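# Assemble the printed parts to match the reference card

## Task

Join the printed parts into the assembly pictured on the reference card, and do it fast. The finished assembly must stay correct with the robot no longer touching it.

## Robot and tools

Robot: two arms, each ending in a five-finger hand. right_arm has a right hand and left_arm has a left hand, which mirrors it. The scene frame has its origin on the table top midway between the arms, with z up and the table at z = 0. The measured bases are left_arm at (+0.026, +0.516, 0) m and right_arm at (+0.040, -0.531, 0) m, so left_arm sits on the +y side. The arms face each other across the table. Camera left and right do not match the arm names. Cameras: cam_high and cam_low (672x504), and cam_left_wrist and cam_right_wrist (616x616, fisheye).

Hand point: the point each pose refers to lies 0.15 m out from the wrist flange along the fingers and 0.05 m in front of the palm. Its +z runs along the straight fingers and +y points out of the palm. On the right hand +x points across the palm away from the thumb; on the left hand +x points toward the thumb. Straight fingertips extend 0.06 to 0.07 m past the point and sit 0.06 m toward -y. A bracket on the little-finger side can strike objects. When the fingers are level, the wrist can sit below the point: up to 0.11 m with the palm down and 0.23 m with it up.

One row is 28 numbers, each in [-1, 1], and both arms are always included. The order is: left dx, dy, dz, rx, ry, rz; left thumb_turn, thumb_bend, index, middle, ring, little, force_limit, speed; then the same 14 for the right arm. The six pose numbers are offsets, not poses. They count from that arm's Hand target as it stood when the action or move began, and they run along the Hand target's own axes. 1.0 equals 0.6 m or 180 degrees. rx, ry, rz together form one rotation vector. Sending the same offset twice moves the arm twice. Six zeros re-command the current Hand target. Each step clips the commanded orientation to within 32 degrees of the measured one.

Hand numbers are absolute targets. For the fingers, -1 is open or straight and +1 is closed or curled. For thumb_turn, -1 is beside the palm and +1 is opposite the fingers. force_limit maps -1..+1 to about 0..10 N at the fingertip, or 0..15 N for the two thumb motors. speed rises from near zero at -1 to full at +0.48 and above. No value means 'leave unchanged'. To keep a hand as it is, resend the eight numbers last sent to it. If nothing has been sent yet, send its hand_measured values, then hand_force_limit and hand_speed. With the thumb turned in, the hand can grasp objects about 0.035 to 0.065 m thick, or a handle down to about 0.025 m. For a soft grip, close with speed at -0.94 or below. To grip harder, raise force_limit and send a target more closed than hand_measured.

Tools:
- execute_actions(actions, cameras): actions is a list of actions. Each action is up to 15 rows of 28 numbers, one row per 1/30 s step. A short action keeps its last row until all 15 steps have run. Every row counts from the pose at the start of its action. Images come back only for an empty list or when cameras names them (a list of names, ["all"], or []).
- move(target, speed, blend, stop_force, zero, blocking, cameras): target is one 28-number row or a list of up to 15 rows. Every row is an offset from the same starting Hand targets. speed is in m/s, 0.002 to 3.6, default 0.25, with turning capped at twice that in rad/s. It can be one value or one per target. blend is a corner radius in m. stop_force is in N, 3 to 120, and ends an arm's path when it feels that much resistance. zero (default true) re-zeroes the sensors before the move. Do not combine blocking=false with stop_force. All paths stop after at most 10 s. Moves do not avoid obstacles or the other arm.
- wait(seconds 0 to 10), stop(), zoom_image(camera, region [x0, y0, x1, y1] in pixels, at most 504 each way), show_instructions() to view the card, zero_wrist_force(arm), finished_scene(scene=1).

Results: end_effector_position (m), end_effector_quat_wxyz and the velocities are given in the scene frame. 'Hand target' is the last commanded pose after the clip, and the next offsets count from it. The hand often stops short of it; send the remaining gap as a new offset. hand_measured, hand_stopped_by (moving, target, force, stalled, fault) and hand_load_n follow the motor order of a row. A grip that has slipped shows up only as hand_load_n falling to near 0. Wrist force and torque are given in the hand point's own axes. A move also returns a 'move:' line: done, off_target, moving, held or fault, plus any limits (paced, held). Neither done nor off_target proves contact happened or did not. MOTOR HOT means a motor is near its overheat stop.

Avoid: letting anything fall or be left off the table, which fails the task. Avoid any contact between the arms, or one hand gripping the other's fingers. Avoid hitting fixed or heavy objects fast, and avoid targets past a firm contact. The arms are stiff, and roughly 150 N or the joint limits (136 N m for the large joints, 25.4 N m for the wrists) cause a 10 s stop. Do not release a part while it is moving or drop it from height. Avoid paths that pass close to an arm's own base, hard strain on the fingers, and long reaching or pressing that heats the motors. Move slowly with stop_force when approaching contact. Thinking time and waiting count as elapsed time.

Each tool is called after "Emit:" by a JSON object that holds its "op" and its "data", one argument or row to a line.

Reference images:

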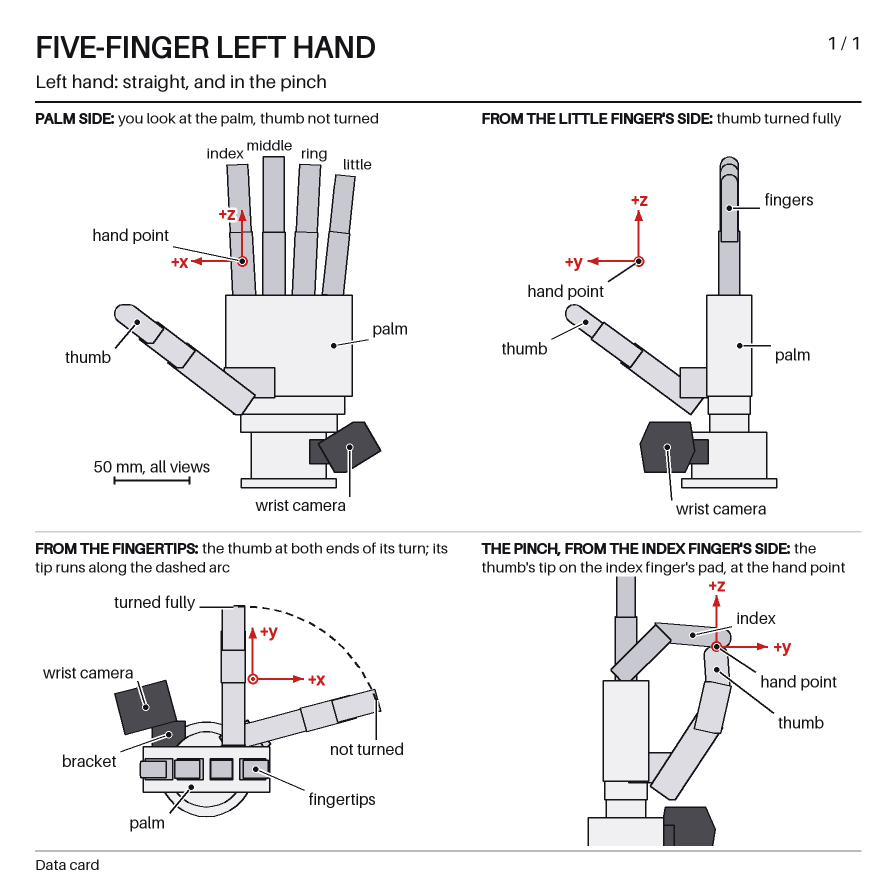

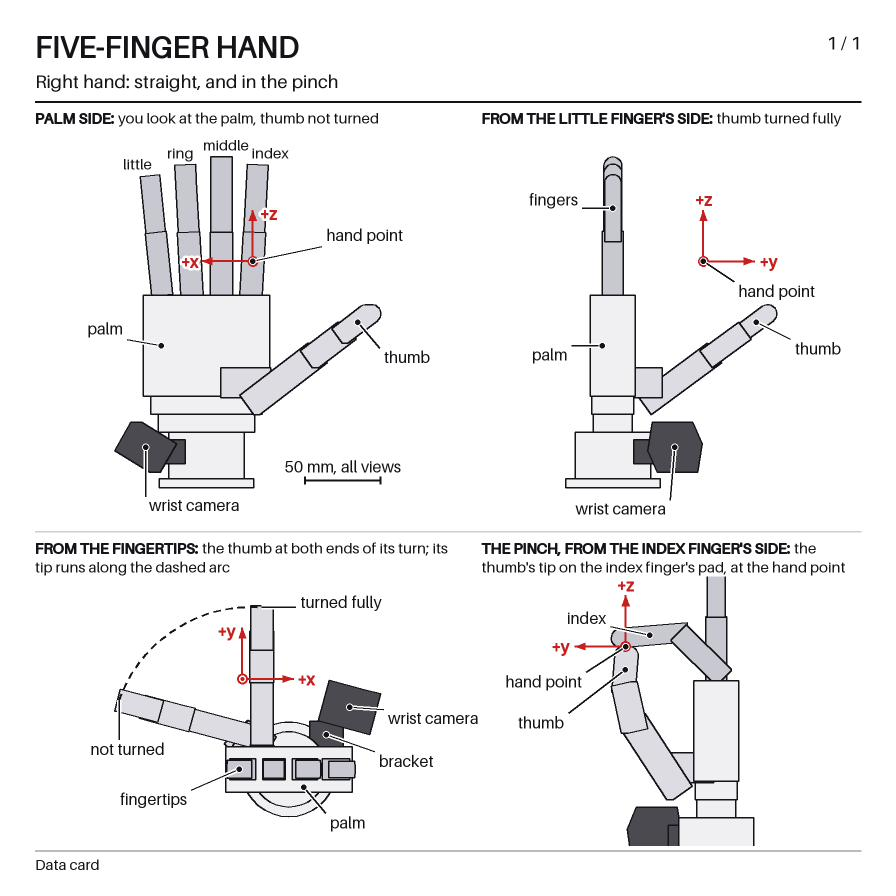

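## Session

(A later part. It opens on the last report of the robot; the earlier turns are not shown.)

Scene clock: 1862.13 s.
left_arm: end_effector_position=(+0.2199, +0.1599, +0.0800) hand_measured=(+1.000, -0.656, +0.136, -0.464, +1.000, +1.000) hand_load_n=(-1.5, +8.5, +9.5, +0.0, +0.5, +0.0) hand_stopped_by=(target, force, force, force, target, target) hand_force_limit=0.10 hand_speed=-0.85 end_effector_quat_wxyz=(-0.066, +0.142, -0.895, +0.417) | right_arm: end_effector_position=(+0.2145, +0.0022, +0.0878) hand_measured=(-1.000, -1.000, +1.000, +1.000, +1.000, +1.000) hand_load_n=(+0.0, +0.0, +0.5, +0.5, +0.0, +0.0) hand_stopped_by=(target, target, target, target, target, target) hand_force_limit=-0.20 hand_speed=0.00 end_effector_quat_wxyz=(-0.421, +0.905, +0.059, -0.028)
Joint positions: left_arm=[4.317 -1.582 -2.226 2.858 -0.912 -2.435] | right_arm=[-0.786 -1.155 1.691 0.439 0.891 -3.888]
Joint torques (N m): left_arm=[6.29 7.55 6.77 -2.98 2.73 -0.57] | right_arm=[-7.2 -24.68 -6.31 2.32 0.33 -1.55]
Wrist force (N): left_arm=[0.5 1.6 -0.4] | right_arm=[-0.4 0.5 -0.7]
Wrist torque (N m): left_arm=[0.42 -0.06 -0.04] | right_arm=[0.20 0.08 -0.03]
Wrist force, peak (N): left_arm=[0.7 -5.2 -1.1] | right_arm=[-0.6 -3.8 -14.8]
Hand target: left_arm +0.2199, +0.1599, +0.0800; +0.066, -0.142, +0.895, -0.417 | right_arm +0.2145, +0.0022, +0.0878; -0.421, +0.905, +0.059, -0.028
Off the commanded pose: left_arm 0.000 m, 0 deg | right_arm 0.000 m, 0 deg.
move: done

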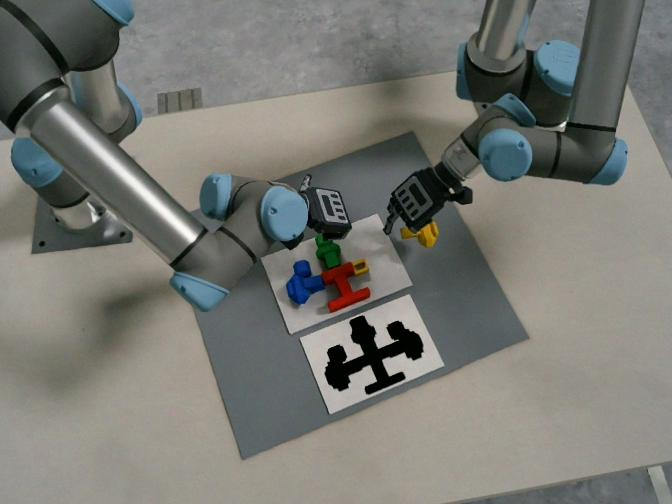

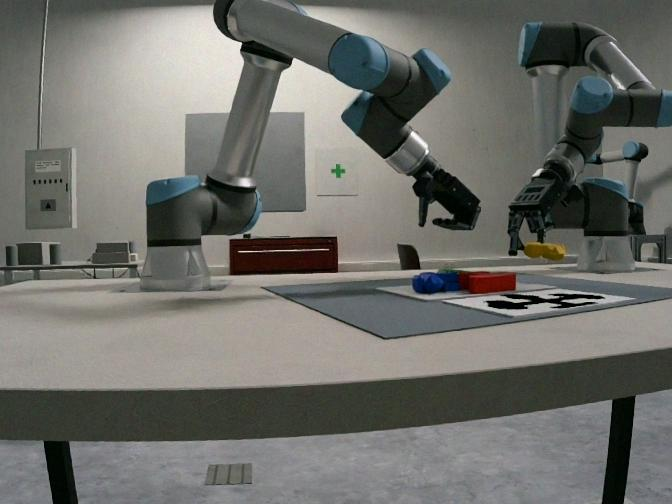

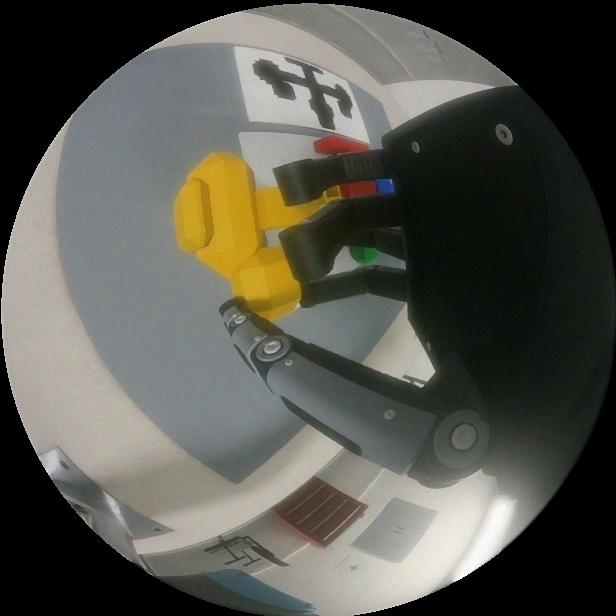

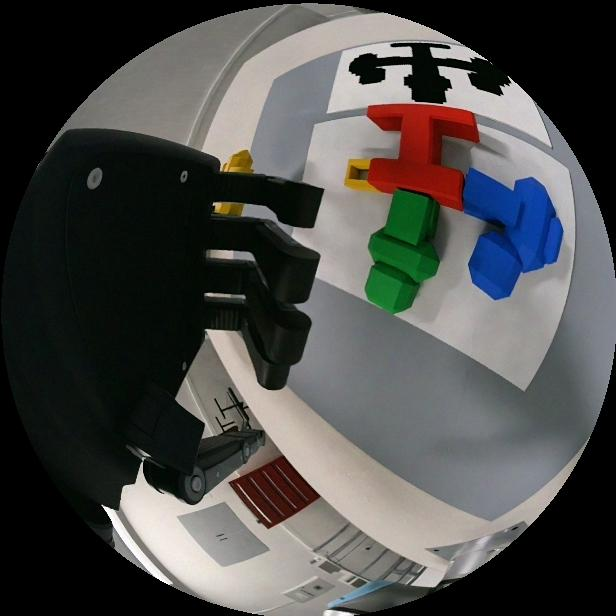

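Emit:
{"op": "move", "data": {
  "target": [0,0,0,0,0,0,1,-0.5,0.25,0.24,1,1,0.1,-0.85,0.0233,0.0677,0.0307,0,0,0,-1,-1,1,1,1,1,-0.2,0],
  "speed": 0.1
}}

Emit:
{"op": "move", "data": {
  "target": [0,0,0,0,0,0,1,-0.5,0.25,0.24,1,1,0.1,-0.85,0,0.0447,0.0375,0,0,0,-1,-1,1,1,1,1,-0.2,0],
  "speed": 0.025,
  "stop_force": 10,
  "cameras": ["all"]
}}

Emit:
{"op": "zoom_image", "data": {
  "camera": "cam_low",
  "region": [400, 240, 500, 310]
}}

Emit:
{"op": "zoom_image", "data": {
  "camera": "cam_left_wrist",
  "region": [180, 150, 380, 350]
}}

Scene clock: 1884.93 s.
left_arm: end_effector_position=(+0.2199, +0.1599, +0.0800) hand_measured=(+1.000, -0.658, +0.136, +0.032, +1.000, +1.000) hand_load_n=(+0.5, +10.5, +6.5, +5.5, +0.0, +0.0) hand_stopped_by=(target, force, force, force, target, target) hand_force_limit=0.10 hand_speed=-0.85 end_effector_quat_wxyz=(-0.066, +0.142, -0.895, +0.417) | right_arm: end_effector_position=(+0.2299, -0.0079, +0.0448) hand_measured=(-1.000, -1.000, +1.000, +1.000, +1.000, +1.000) hand_load_n=(+0.0, +0.0, +0.0, +0.0, +0.0, +0.0) hand_stopped_by=(target, target, target, target, target, target) hand_force_limit=-0.20 hand_speed=0.00 end_effector_quat_wxyz=(-0.421, +0.905, +0.059, -0.028)
Joint positions: left_arm=[4.317 -1.582 -2.226 2.858 -0.912 -2.435] | right_arm=[-0.828 -1.093 1.734 0.363 0.868 -3.933]
Joint torques (N m): left_arm=[5.78 7.22 7.56 -2.96 2.82 -1.96] | right_arm=[12.45 -36.3 -21.1 0.43 2.01 1.09]
Wrist force (N): left_arm=[0.3 1.8 -0.4] | right_arm=[-0.4 0.8 -0.7]
Wrist torque (N m): left_arm=[0.46 -0.04 -0.06] | right_arm=[0.20 0.08 0.06]
Wrist force, peak (N): left_arm=[0.7 1.9 -0.5] | right_arm=[0.1 1.6 -0.4]
Hand target: left_arm +0.2199, +0.1599, +0.0800; +0.066, -0.142, +0.895, -0.417 | right_arm +0.2299, -0.0079, +0.0448; -0.421, +0.905, +0.059, -0.028
Off the commanded pose: left_arm 0.000 m, 0 deg | right_arm 0.000 m, 0 deg.
move: done

Scene clock: 1887.10 s.
left_arm: end_effector_position=(+0.2199, +0.1599, +0.0800) hand_measured=(+1.000, -0.658, +0.136, +0.032, +1.000, +1.000) hand_load_n=(+0.5, +10.5, +6.5, +6.0, +0.0, +0.0) hand_stopped_by=(target, force, force, force, target, target) hand_force_limit=0.10 hand_speed=-0.85 end_effector_quat_wxyz=(-0.066, +0.142, -0.895, +0.417) | right_arm: end_effector_position=(+0.2299, -0.0079, +0.0168) hand_measured=(-1.000, -1.000, +1.000, +1.000, +1.000, +1.000) hand_load_n=(+0.0, +0.0, +0.0, +0.0, -1.5, +0.0) hand_stopped_by=(target, target, target, target, target, target) hand_force_limit=-0.20 hand_speed=0.00 end_effector_quat_wxyz=(-0.421, +0.905, +0.059, -0.028)
Joint positions: left_arm=[4.317 -1.582 -2.226 2.858 -0.912 -2.435] | right_arm=[-0.828 -1.051 1.756 0.299 0.868 -3.933]
Joint torques (N m): left_arm=[5.63 6.94 7.84 -2.92 2.72 -1.9] | right_arm=[3.72 -30.77 -18.33 0.14 1.07 -1.29]
Wrist force (N): left_arm=[0.5 1.8 -0.3] | right_arm=[0.5 -5.5 -5.9]
Wrist torque (N m): left_arm=[0.45 -0.06 -0.05] | right_arm=[0.21 0.22 -0.13]
Wrist force, peak (N): left_arm=[0.6 2.0 -0.2] | right_arm=[0.0 -25.9 -25.6]
Hand target: left_arm +0.2199, +0.1599, +0.0800; +0.066, -0.142, +0.895, -0.417 | right_arm +0.2299, -0.0079, +0.0168; -0.421, +0.905, +0.059, -0.028 (not the last commanded pose)
Off the commanded pose: left_arm 0.000 m, 0 deg | right_arm 0.007 m, 0 deg.
move: contact (right_arm)

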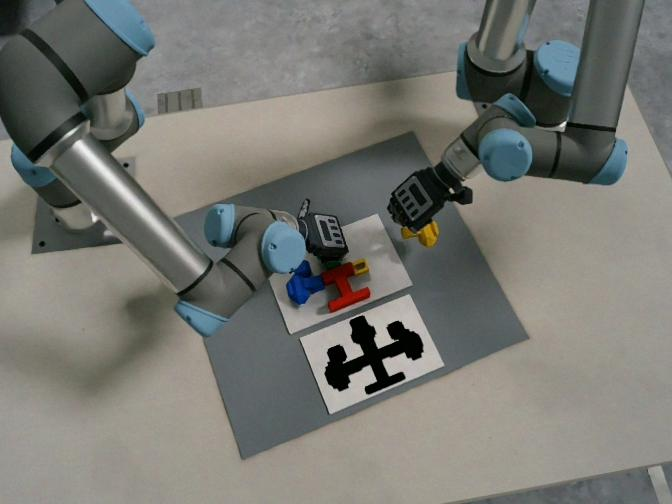

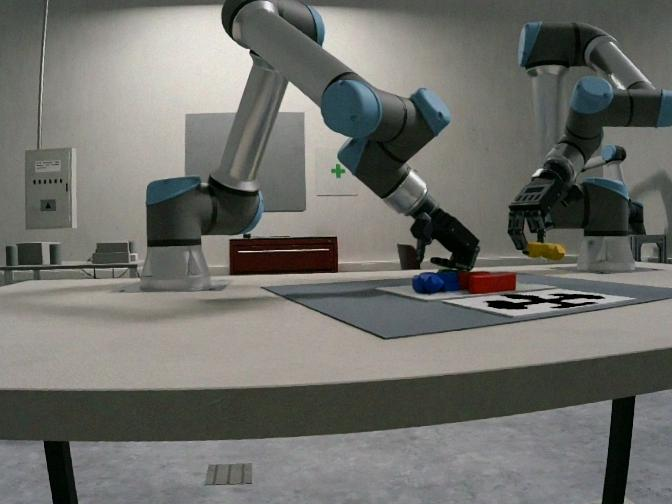

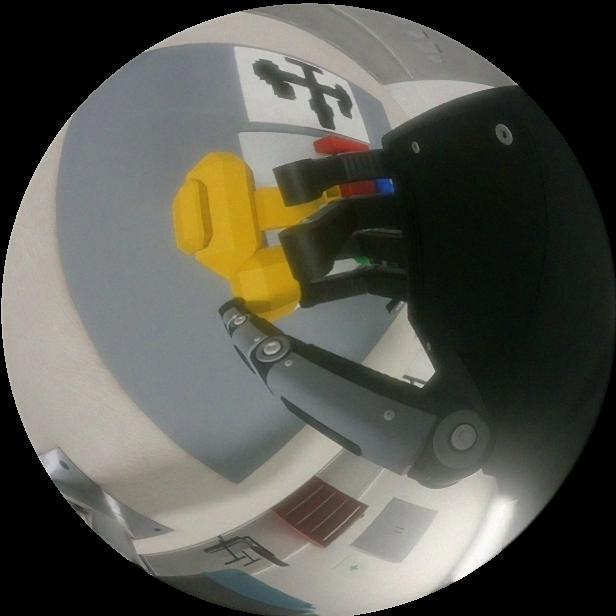

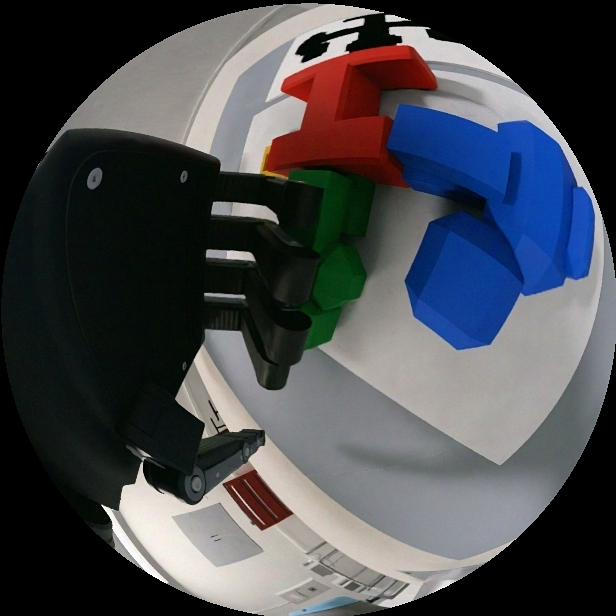

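Scaled by 5.040 from the camera's 672x504 image, which has a finer 960x720 frame.

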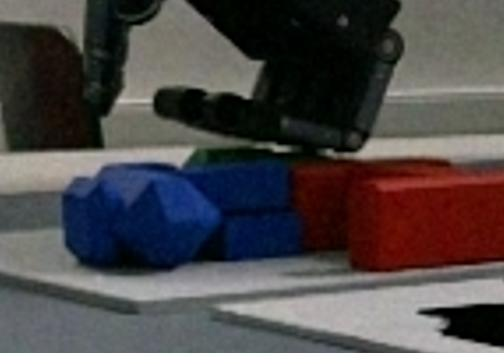

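Scaled by 2.520 from the camera's 616x616 image, which has a finer 880x880 frame.

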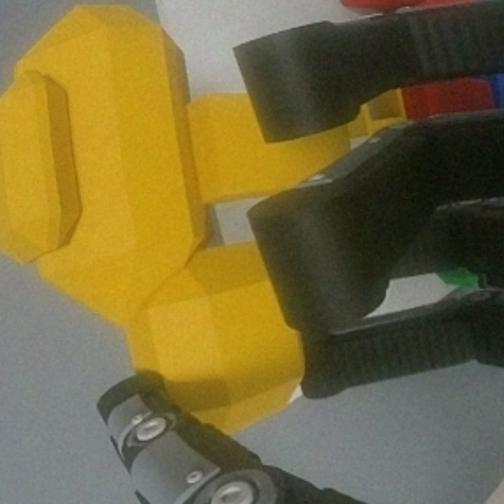

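Emit:
{"op": "move", "data": {
  "target": [0,0,0,0,0,0,1,-0.5,0.25,0.24,1,1,0.1,-0.85,0,-0.1205,-0.0375,0,0,0,-1,-1,1,1,1,1,-0.2,0],
  "speed": 0.12,
  "cameras": ["all"]
}}

Emit:
{"op": "zoom_image", "data": {
  "camera": "cam_low",
  "region": [400, 240, 500, 310]
}}

Emit:
{"op": "zoom_image", "data": {
  "camera": "cam_high",
  "region": [290, 230, 370, 310]
}}

Emit:
{"op": "zoom_image", "data": {
  "camera": "cam_right_wrist",
  "region": [320, 60, 520, 260]
}}

Scene clock: 1899.77 s.
left_arm: end_effector_position=(+0.2199, +0.1599, +0.0800) hand_measured=(+1.000, -0.658, +0.136, +0.032, +1.000, +1.000) hand_load_n=(+1.0, +10.5, +6.5, +6.0, +0.0, +0.0) hand_stopped_by=(target, force, force, force, target, target) hand_force_limit=0.10 hand_speed=-0.85 end_effector_quat_wxyz=(-0.066, +0.142, -0.895, +0.417) | right_arm: end_effector_position=(+0.2261, +0.0211, +0.0866) hand_measured=(-1.000, -1.000, +1.000, +1.000, +1.000, +1.000) hand_load_n=(-0.5, +0.0, +0.0, +0.0, +0.0, +0.0) hand_stopped_by=(target, target, target, target, target, target) hand_force_limit=-0.20 hand_speed=0.00 end_effector_quat_wxyz=(-0.421, +0.905, +0.059, -0.028)
Joint positions: left_arm=[4.317 -1.582 -2.226 2.858 -0.912 -2.435] | right_arm=[-0.773 -1.108 1.621 0.453 0.899 -3.874]
Joint torques (N m): left_arm=[5.18 7.18 7.6 -2.81 2.67 -1.92] | right_arm=[-12.01 -28 -10.74 0.64 -3.88 -1.54]
Wrist force (N): left_arm=[0.5 1.8 -0.3] | right_arm=[-0.6 0.7 -0.3]
Wrist torque (N m): left_arm=[0.45 -0.06 -0.05] | right_arm=[0.19 0.10 0.06]
Wrist force, peak (N): left_arm=[0.7 1.9 -0.1] | right_arm=[0.4 -5.6 -6.2]
Hand target: left_arm +0.2199, +0.1599, +0.0800; +0.066, -0.142, +0.895, -0.417 | right_arm +0.2261, +0.0211, +0.0866; -0.421, +0.905, +0.059, -0.028
Off the commanded pose: left_arm 0.000 m, 0 deg | right_arm 0.000 m, 0 deg.
move: done

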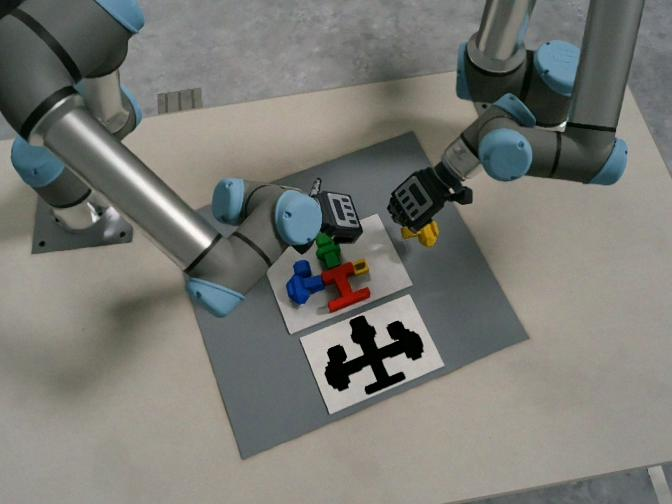

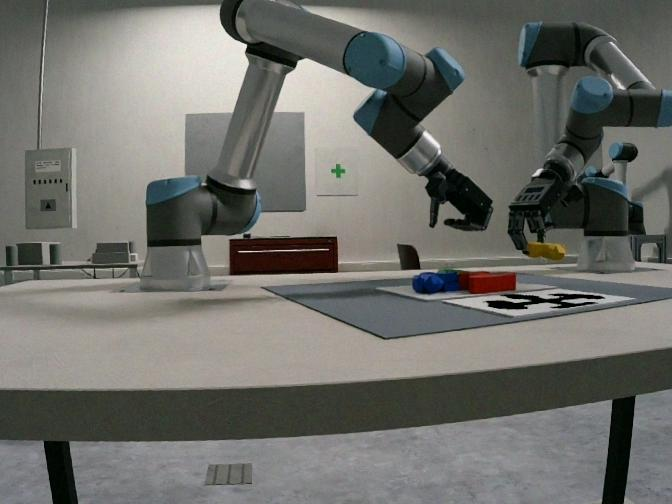

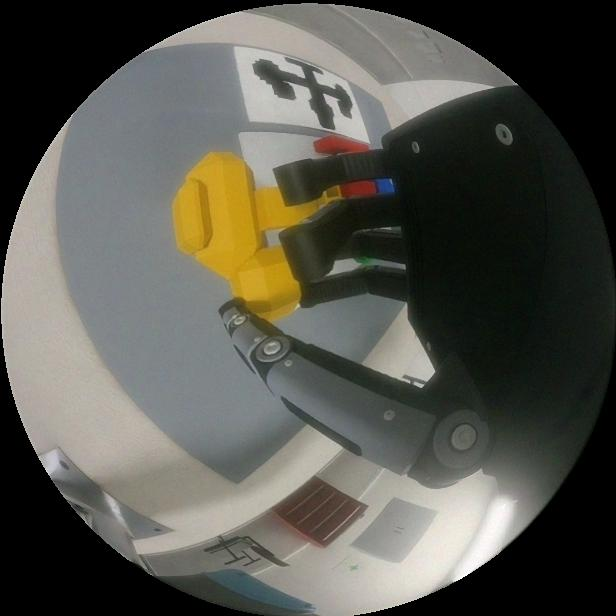

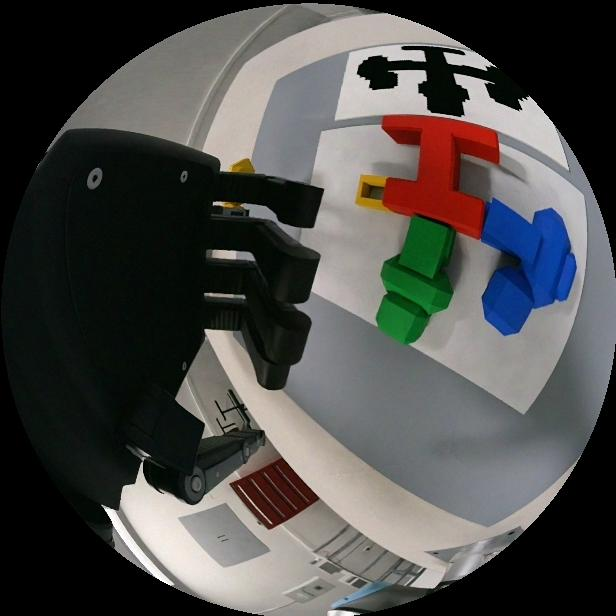

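Scaled by 5.040 from the camera's 672x504 image, which has a finer 960x720 frame.

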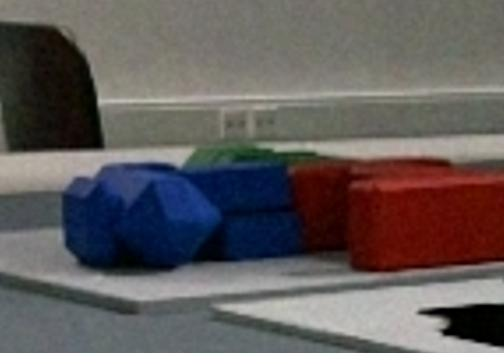

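Scaled by 6.300 from the camera's 672x504 image, which has a finer 960x720 frame.

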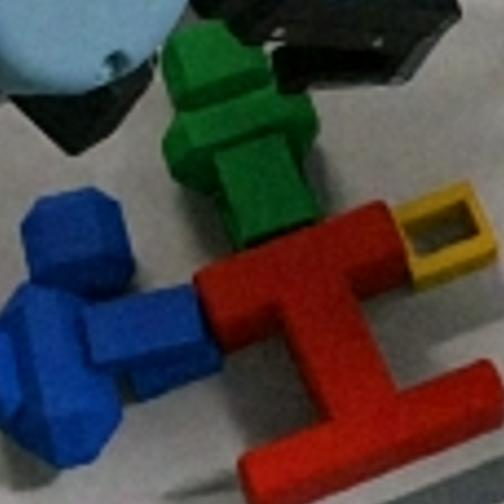

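Scaled by 2.520 from the camera's 616x616 image, which has a finer 880x880 frame.

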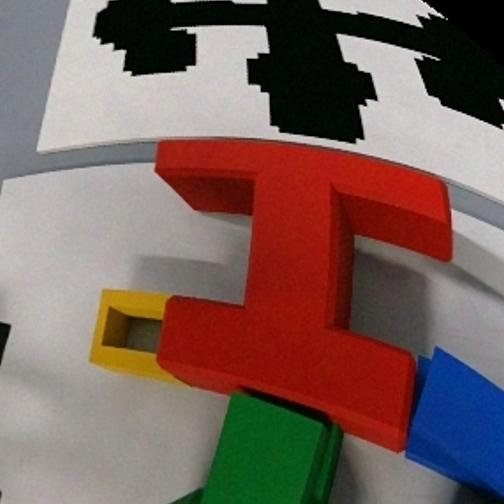

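Emit:
{"op": "move", "data": {
  "target": [
    [0,0,0,0,0,0,1,-0.5,0.25,0.24,1,1,0.1,-0.85,0.05,0.1297,-0.0598,0,0,0,-1,-1,1,1,1,1,-0.2,0],
    [0.0093,-0.0918,0.1663,0,-0.0213,-0.0179,1,-0.5,0.25,0.24,1,1,0.1,-0.85,0.05,0.1297,-0.0598,0,0,0,-1,-1,1,1,1,1,-0.2,0]
  ],
  "speed": 0.15,
  "cameras": ["all"]
}}

Emit:
{"op": "zoom_image", "data": {
  "camera": "cam_right_wrist",
  "region": [200, 60, 400, 260]
}}

Emit:
{"op": "zoom_image", "data": {
  "camera": "cam_high",
  "region": [330, 245, 400, 315]
}}

Emit:
{"op": "zoom_image", "data": {
  "camera": "cam_left_wrist",
  "region": [210, 110, 350, 250]
}}

Emit:
{"op": "zoom_image", "data": {
  "camera": "cam_low",
  "region": [440, 240, 540, 300]
}}

Scene clock: 1955.50 s.
left_arm: end_effector_position=(+0.2492, +0.0519, +0.0580) hand_measured=(+1.000, -0.658, +0.136, +0.032, +1.000, +1.000) hand_load_n=(+0.5, +10.5, +6.5, +6.0, +0.0, +0.0) hand_stopped_by=(target, force, force, force, target, target) hand_force_limit=0.10 hand_speed=-0.85 end_effector_quat_wxyz=(-0.084, +0.181, -0.888, +0.414) | right_arm: end_effector_position=(+0.2660, -0.0518, +0.0501) hand_measured=(-1.000, -1.000, +1.000, +1.000, +1.000, +1.000) hand_load_n=(+0.0, +0.0, +0.0, +0.0, +0.0, +0.0) hand_stopped_by=(target, target, target, target, target, target) hand_force_limit=-0.20 hand_speed=0.00 end_effector_quat_wxyz=(-0.421, +0.905, +0.059, -0.028)
Joint positions: left_arm=[4.002 -1.807 -1.991 3.027 -1.178 -2.787] | right_arm=[-0.964 -1.105 1.767 0.45 0.801 -4.093]
Joint torques (N m): left_arm=[-5.76 28.14 15.15 -2.47 2.19 0.49] | right_arm=[-9.4 -38.22 -6.45 0.05 1.86 -1.73]
Wrist force (N): left_arm=[0.5 1.8 -0.8] | right_arm=[-0.7 0.6 -0.1]
Wrist torque (N m): left_arm=[0.45 -0.07 -0.07] | right_arm=[0.14 0.11 -0.04]
Wrist force, peak (N): left_arm=[0.5 2.3 -1.5] | right_arm=[0.1 1.7 -0.7]
Hand target: left_arm +0.2492, +0.0519, +0.0580; +0.084, -0.181, +0.888, -0.414 | right_arm +0.2660, -0.0518, +0.0501; -0.421, +0.905, +0.059, -0.028
Off the commanded pose: left_arm 0.000 m, 0 deg | right_arm 0.000 m, 0 deg.
move: done

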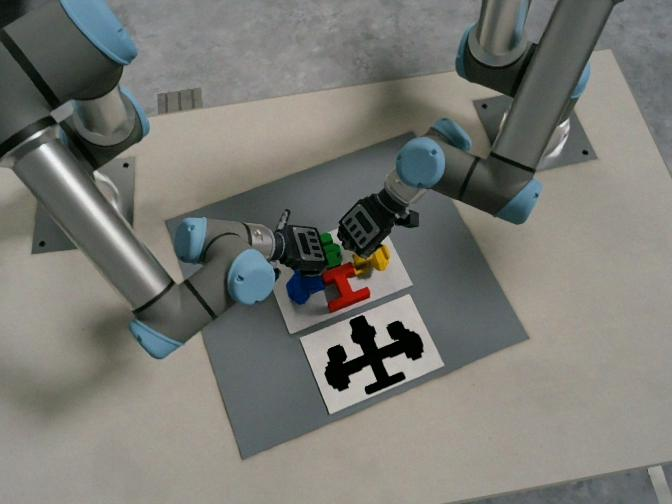

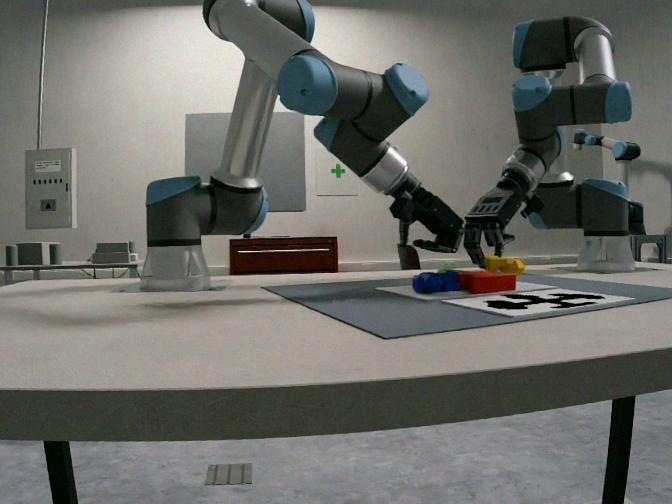

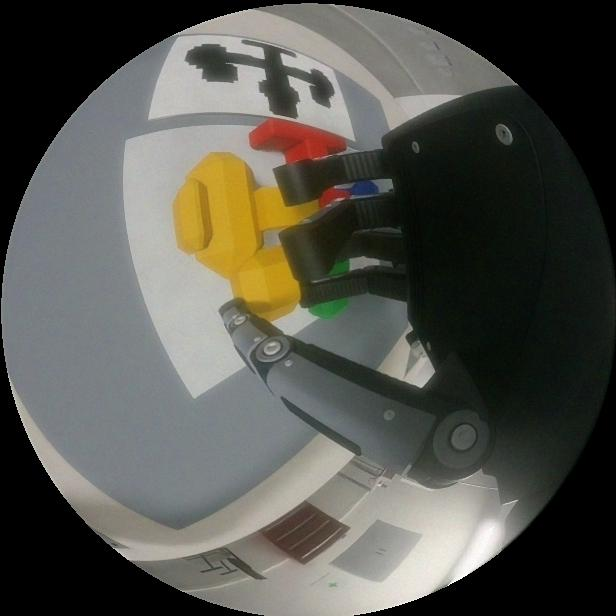

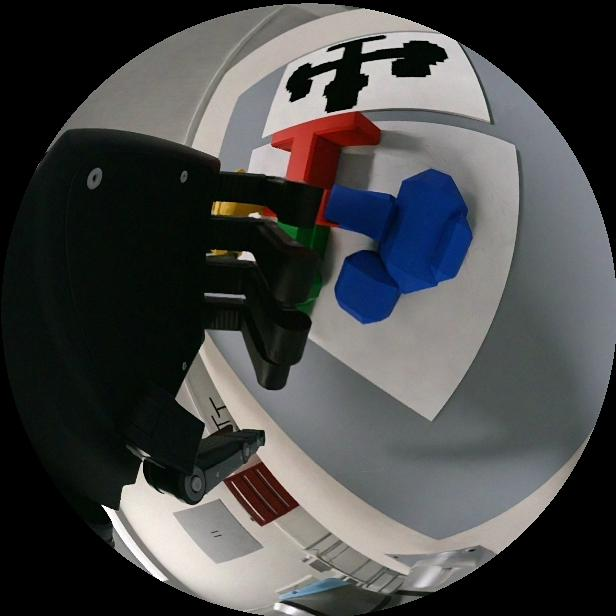

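Scaled by 2.520 from the camera's 616x616 image, which has a finer 880x880 frame.

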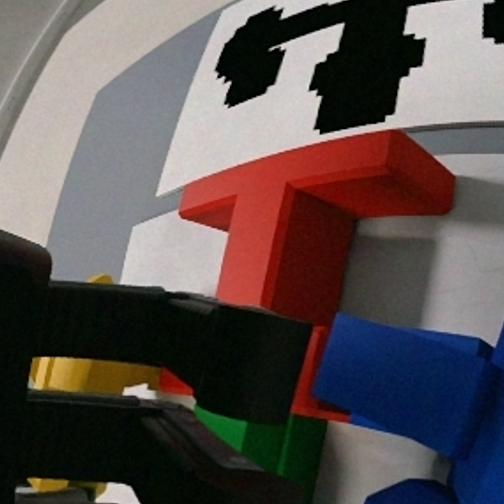

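Scaled by 7.200 from the camera's 672x504 image, which has a finer 960x720 frame.

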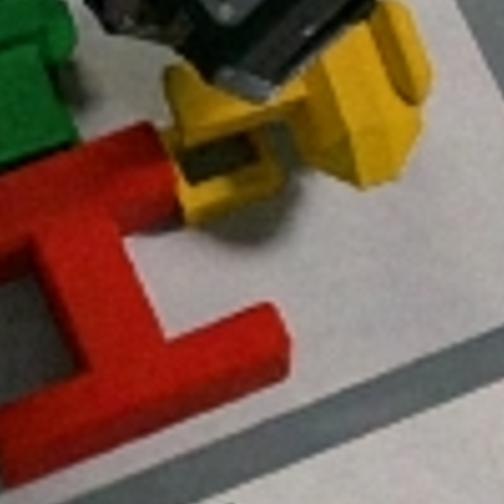

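Scaled by 3.600 from the camera's 616x616 image, which has a finer 880x880 frame.

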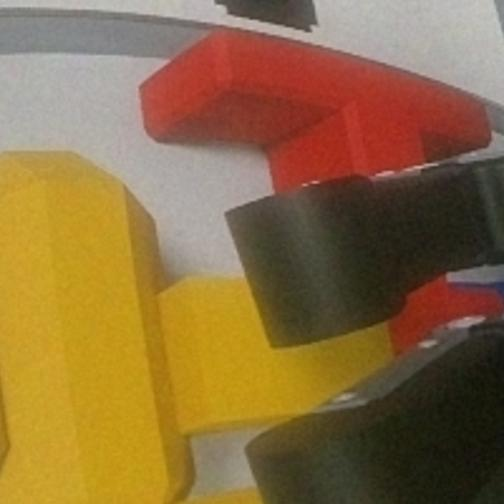

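Scaled by 5.040 from the camera's 672x504 image, which has a finer 960x720 frame.

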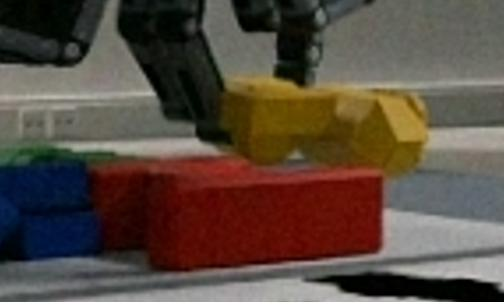

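Emit:
{"op": "move", "data": {
  "target": [
    [-0.0008,0.0026,-0.0031,0,0,0,1,-0.5,0.25,0.24,1,1,0.1,-0.85,0,0,0,0,0,0,-1,-1,1,1,1,1,-0.2,0],
    [-0.0008,0.0409,0.0291,0,0,0,1,-0.5,0.25,0.24,1,1,0.1,-0.85,0,0,0,0,0,0,-1,-1,1,1,1,1,-0.2,0]
  ],
  "speed": 0.025,
  "stop_force": 4,
  "cameras": ["all"]
}}

Emit:
{"op": "zoom_image", "data": {
  "camera": "cam_high",
  "region": [330, 245, 400, 315]
}}

Emit:
{"op": "zoom_image", "data": {
  "camera": "cam_left_wrist",
  "region": [210, 110, 350, 250]
}}

Emit:
{"op": "zoom_image", "data": {
  "camera": "cam_low",
  "region": [440, 240, 540, 300]
}}

Scene clock: 1984.63 s.
left_arm: end_effector_position=(+0.2487, +0.0543, +0.0337) hand_measured=(+1.000, -0.658, +0.136, +0.032, +1.000, +1.000) hand_load_n=(+0.5, +10.0, +7.5, +4.0, +0.0, +0.0) hand_stopped_by=(target, force, force, force, target, target) hand_force_limit=0.10 hand_speed=-0.85 end_effector_quat_wxyz=(-0.084, +0.181, -0.888, +0.414) | right_arm: end_effector_position=(+0.2660, -0.0518, +0.0501) hand_measured=(-1.000, -1.000, +1.000, +1.000, +1.000, +1.000) hand_load_n=(+0.0, +0.0, +0.0, +0.0, +0.0, +0.0) hand_stopped_by=(target, target, target, target, target, target) hand_force_limit=-0.20 hand_speed=0.00 end_effector_quat_wxyz=(-0.421, +0.905, +0.059, -0.028)
Joint positions: left_arm=[4.006 -1.842 -2.023 3.094 -1.175 -2.783] | right_arm=[-0.964 -1.105 1.767 0.45 0.801 -4.093]
Joint torques (N m): left_arm=[-2.93 37.18 24.05 1.77 -1.12 -1.26] | right_arm=[-9.9 -38.51 -4.84 0.09 1.65 -1.16]
Wrist force (N): left_arm=[0.5 1.9 -0.9] | right_arm=[-0.3 0.5 -0.1]
Wrist torque (N m): left_arm=[0.47 -0.09 -0.04] | right_arm=[0.12 0.04 -0.01]
Wrist force, peak (N): left_arm=[1.7 -3.4 -5.0] | right_arm=[-0.5 0.7 -0.4]
Hand target: left_arm +0.2487, +0.0543, +0.0337; +0.084, -0.181, +0.888, -0.414 (not the last commanded pose) | right_arm +0.2660, -0.0518, +0.0501; -0.421, +0.905, +0.059, -0.028
Off the commanded pose: left_arm 0.006 m, 0 deg | right_arm 0.000 m, 0 deg.
move: contact (left_arm); path passed 1 of 2 targets

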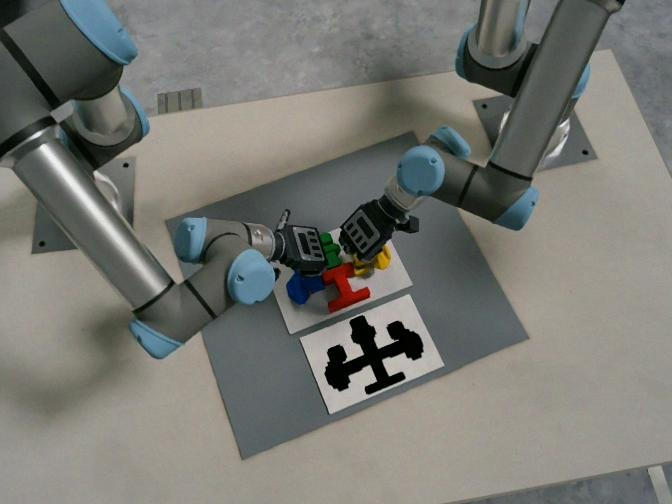

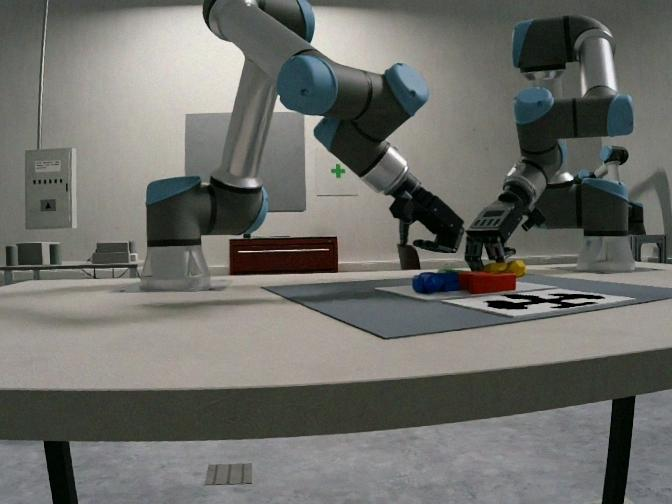

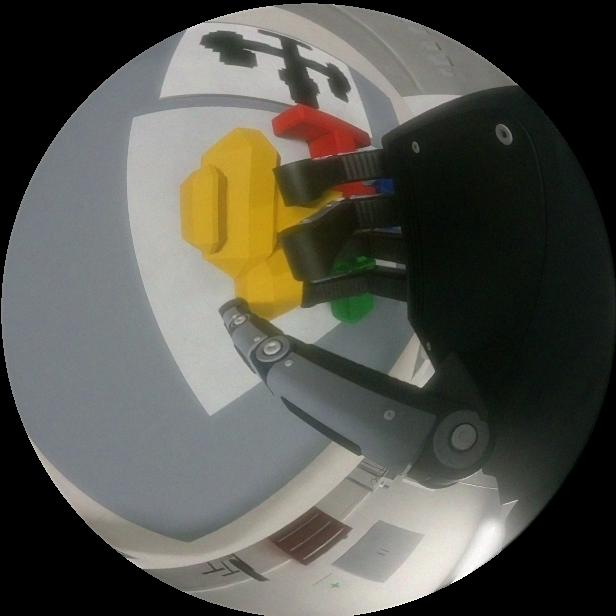

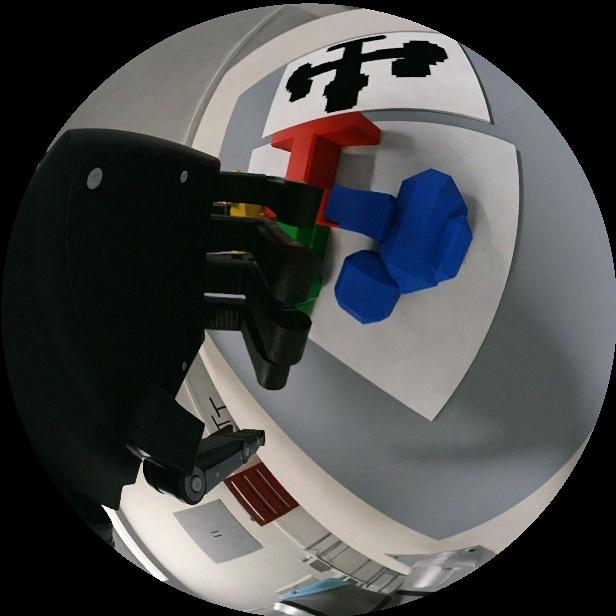

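Scaled by 7.200 from the camera's 672x504 image, which has a finer 960x720 frame.

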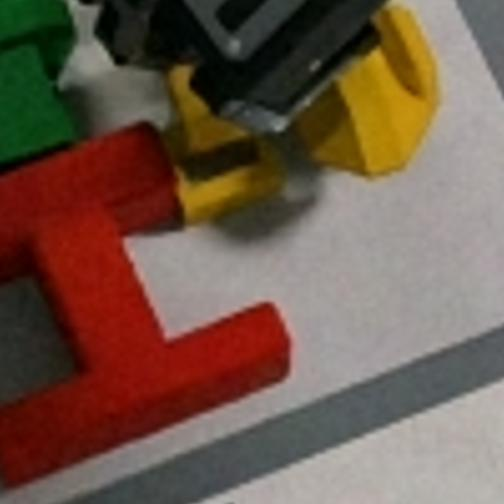

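Scaled by 3.600 from the camera's 616x616 image, which has a finer 880x880 frame.

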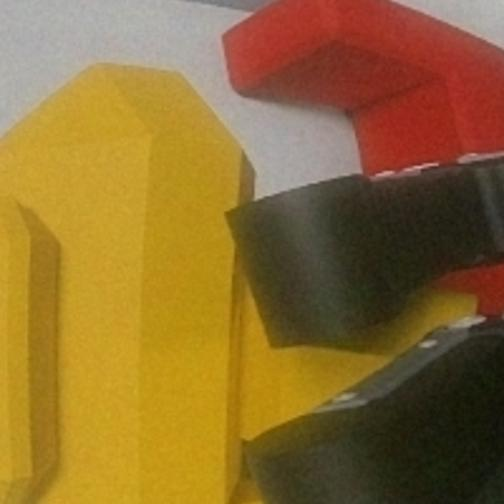

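Scaled by 5.040 from the camera's 672x504 image, which has a finer 960x720 frame.

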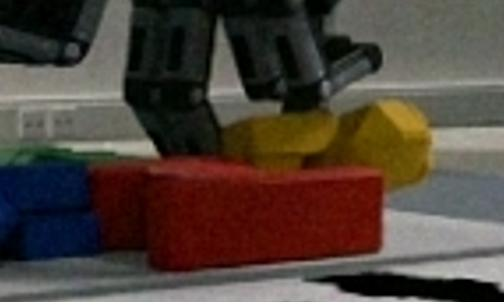

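Emit:
{"op": "move", "data": {
  "target": [
    [-0.0043,0.0027,-0.0032,0,0,0,1,-0.5,0.25,0.24,1,1,0.1,-0.85,0,0,0,0,0,0,-1,-1,1,1,1,1,-0.2,0],
    [-0.0043,0.0103,0.0033,0,0,0,1,-0.5,0.25,0.24,1,1,0.1,-0.85,0,0,0,0,0,0,-1,-1,1,1,1,1,-0.2,0]
  ],
  "speed": 0.015,
  "stop_force": 8,
  "cameras": ["all"]
}}

Emit:
{"op": "zoom_image", "data": {
  "camera": "cam_high",
  "region": [330, 245, 400, 315]
}}

Emit:
{"op": "zoom_image", "data": {
  "camera": "cam_left_wrist",
  "region": [210, 110, 350, 250]
}}

Emit:
{"op": "zoom_image", "data": {
  "camera": "cam_low",
  "region": [460, 240, 540, 300]
}}

Scene clock: 2035.13 s.
left_arm: end_effector_position=(+0.2501, +0.0576, +0.0287) hand_measured=(+1.000, -0.658, +0.136, +0.034, +1.000, +1.000) hand_load_n=(-1.5, +6.5, +7.5, +0.0, +0.0, +0.0) hand_stopped_by=(target, force, force, force, target, target) hand_force_limit=0.10 hand_speed=-0.85 end_effector_quat_wxyz=(-0.084, +0.181, -0.888, +0.414) | right_arm: end_effector_position=(+0.2660, -0.0518, +0.0501) hand_measured=(-1.000, -1.000, +1.000, +1.000, +1.000, +1.000) hand_load_n=(+0.0, +0.0, +0.5, -0.5, +0.5, +0.0) hand_stopped_by=(target, target, target, target, target, target) hand_force_limit=-0.20 hand_speed=0.00 end_effector_quat_wxyz=(-0.421, +0.905, +0.059, -0.028)
Joint positions: left_arm=[4.017 -1.847 -2.034 3.107 -1.167 -2.776] | right_arm=[-0.964 -1.105 1.767 0.45 0.801 -4.093]
Joint torques (N m): left_arm=[2.99 34.67 21.76 -1.88 -0.42 1.14] | right_arm=[-9.99 -37.75 -4.46 0.1 1.6 -0.81]
Wrist force (N): left_arm=[-0.5 -1.6 -2.6] | right_arm=[-0.4 0.2 -0.4]
Wrist torque (N m): left_arm=[0.52 -0.14 0.03] | right_arm=[0.10 0.07 -0.03]
Wrist force, peak (N): left_arm=[1.2 -11.7 -11.2] | right_arm=[-0.4 0.7 -0.5]
Hand target: left_arm +0.2501, +0.0576, +0.0287; +0.084, -0.181, +0.888, -0.414 (not the last commanded pose) | right_arm +0.2660, -0.0518, +0.0501; -0.421, +0.905, +0.059, -0.028
Off the commanded pose: left_arm 0.001 m, 0 deg | right_arm 0.000 m, 0 deg.
move: contact (left_arm); path passed 1 of 2 targets

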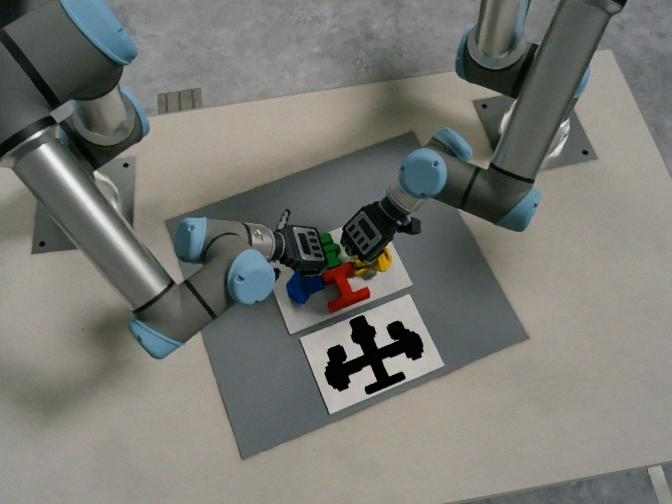

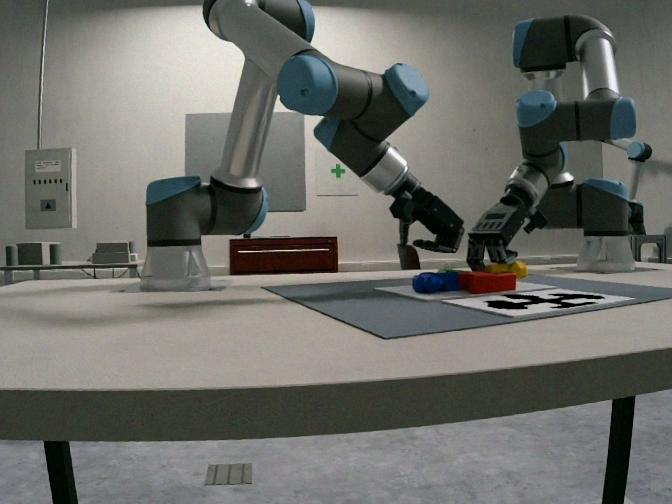

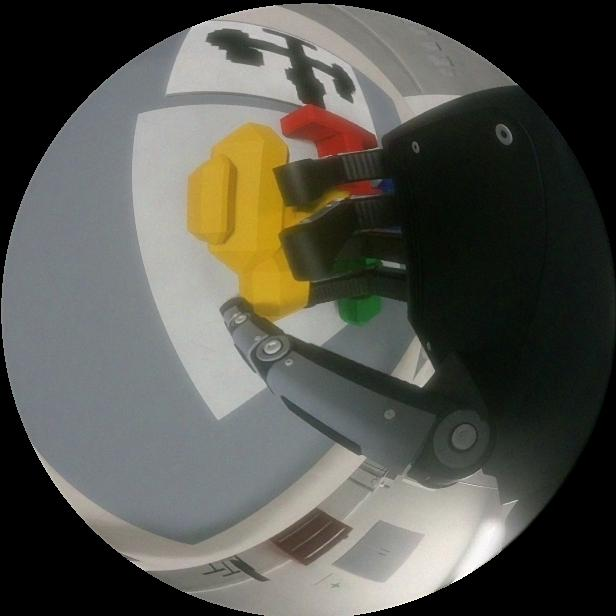

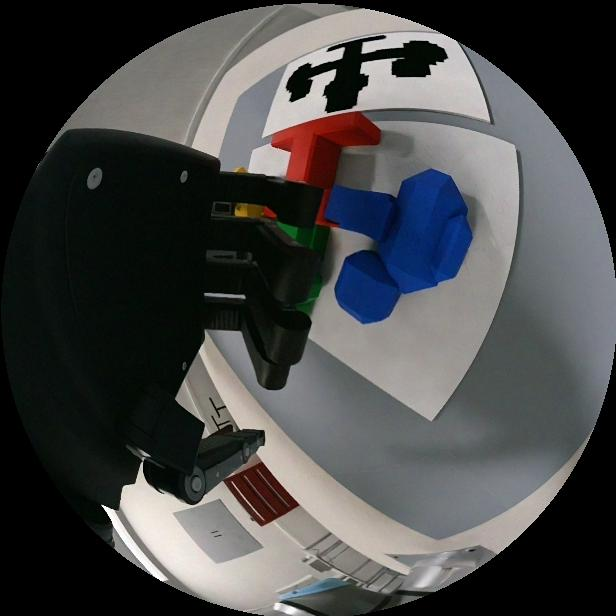

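Scaled by 7.200 from the camera's 672x504 image, which has a finer 960x720 frame.

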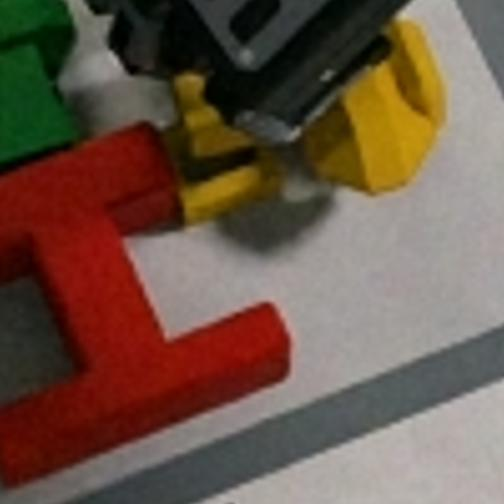

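Scaled by 3.600 from the camera's 616x616 image, which has a finer 880x880 frame.

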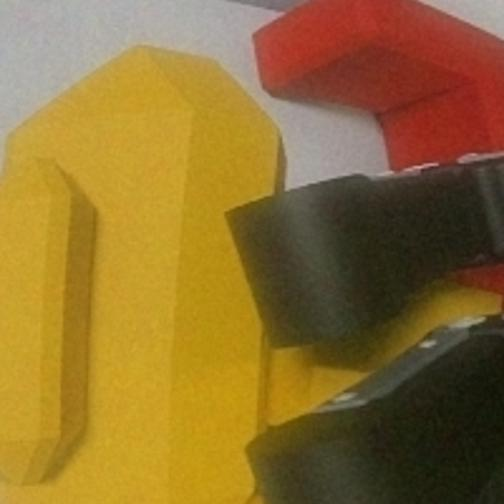

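Scaled by 6.300 from the camera's 672x504 image, which has a finer 960x720 frame.

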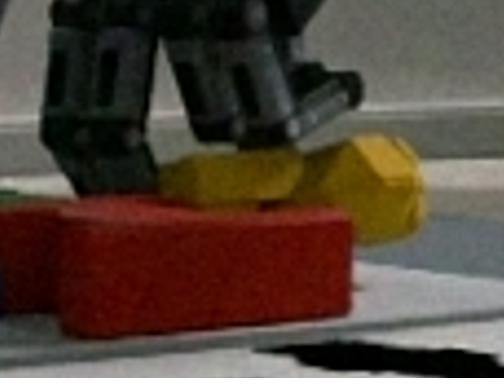

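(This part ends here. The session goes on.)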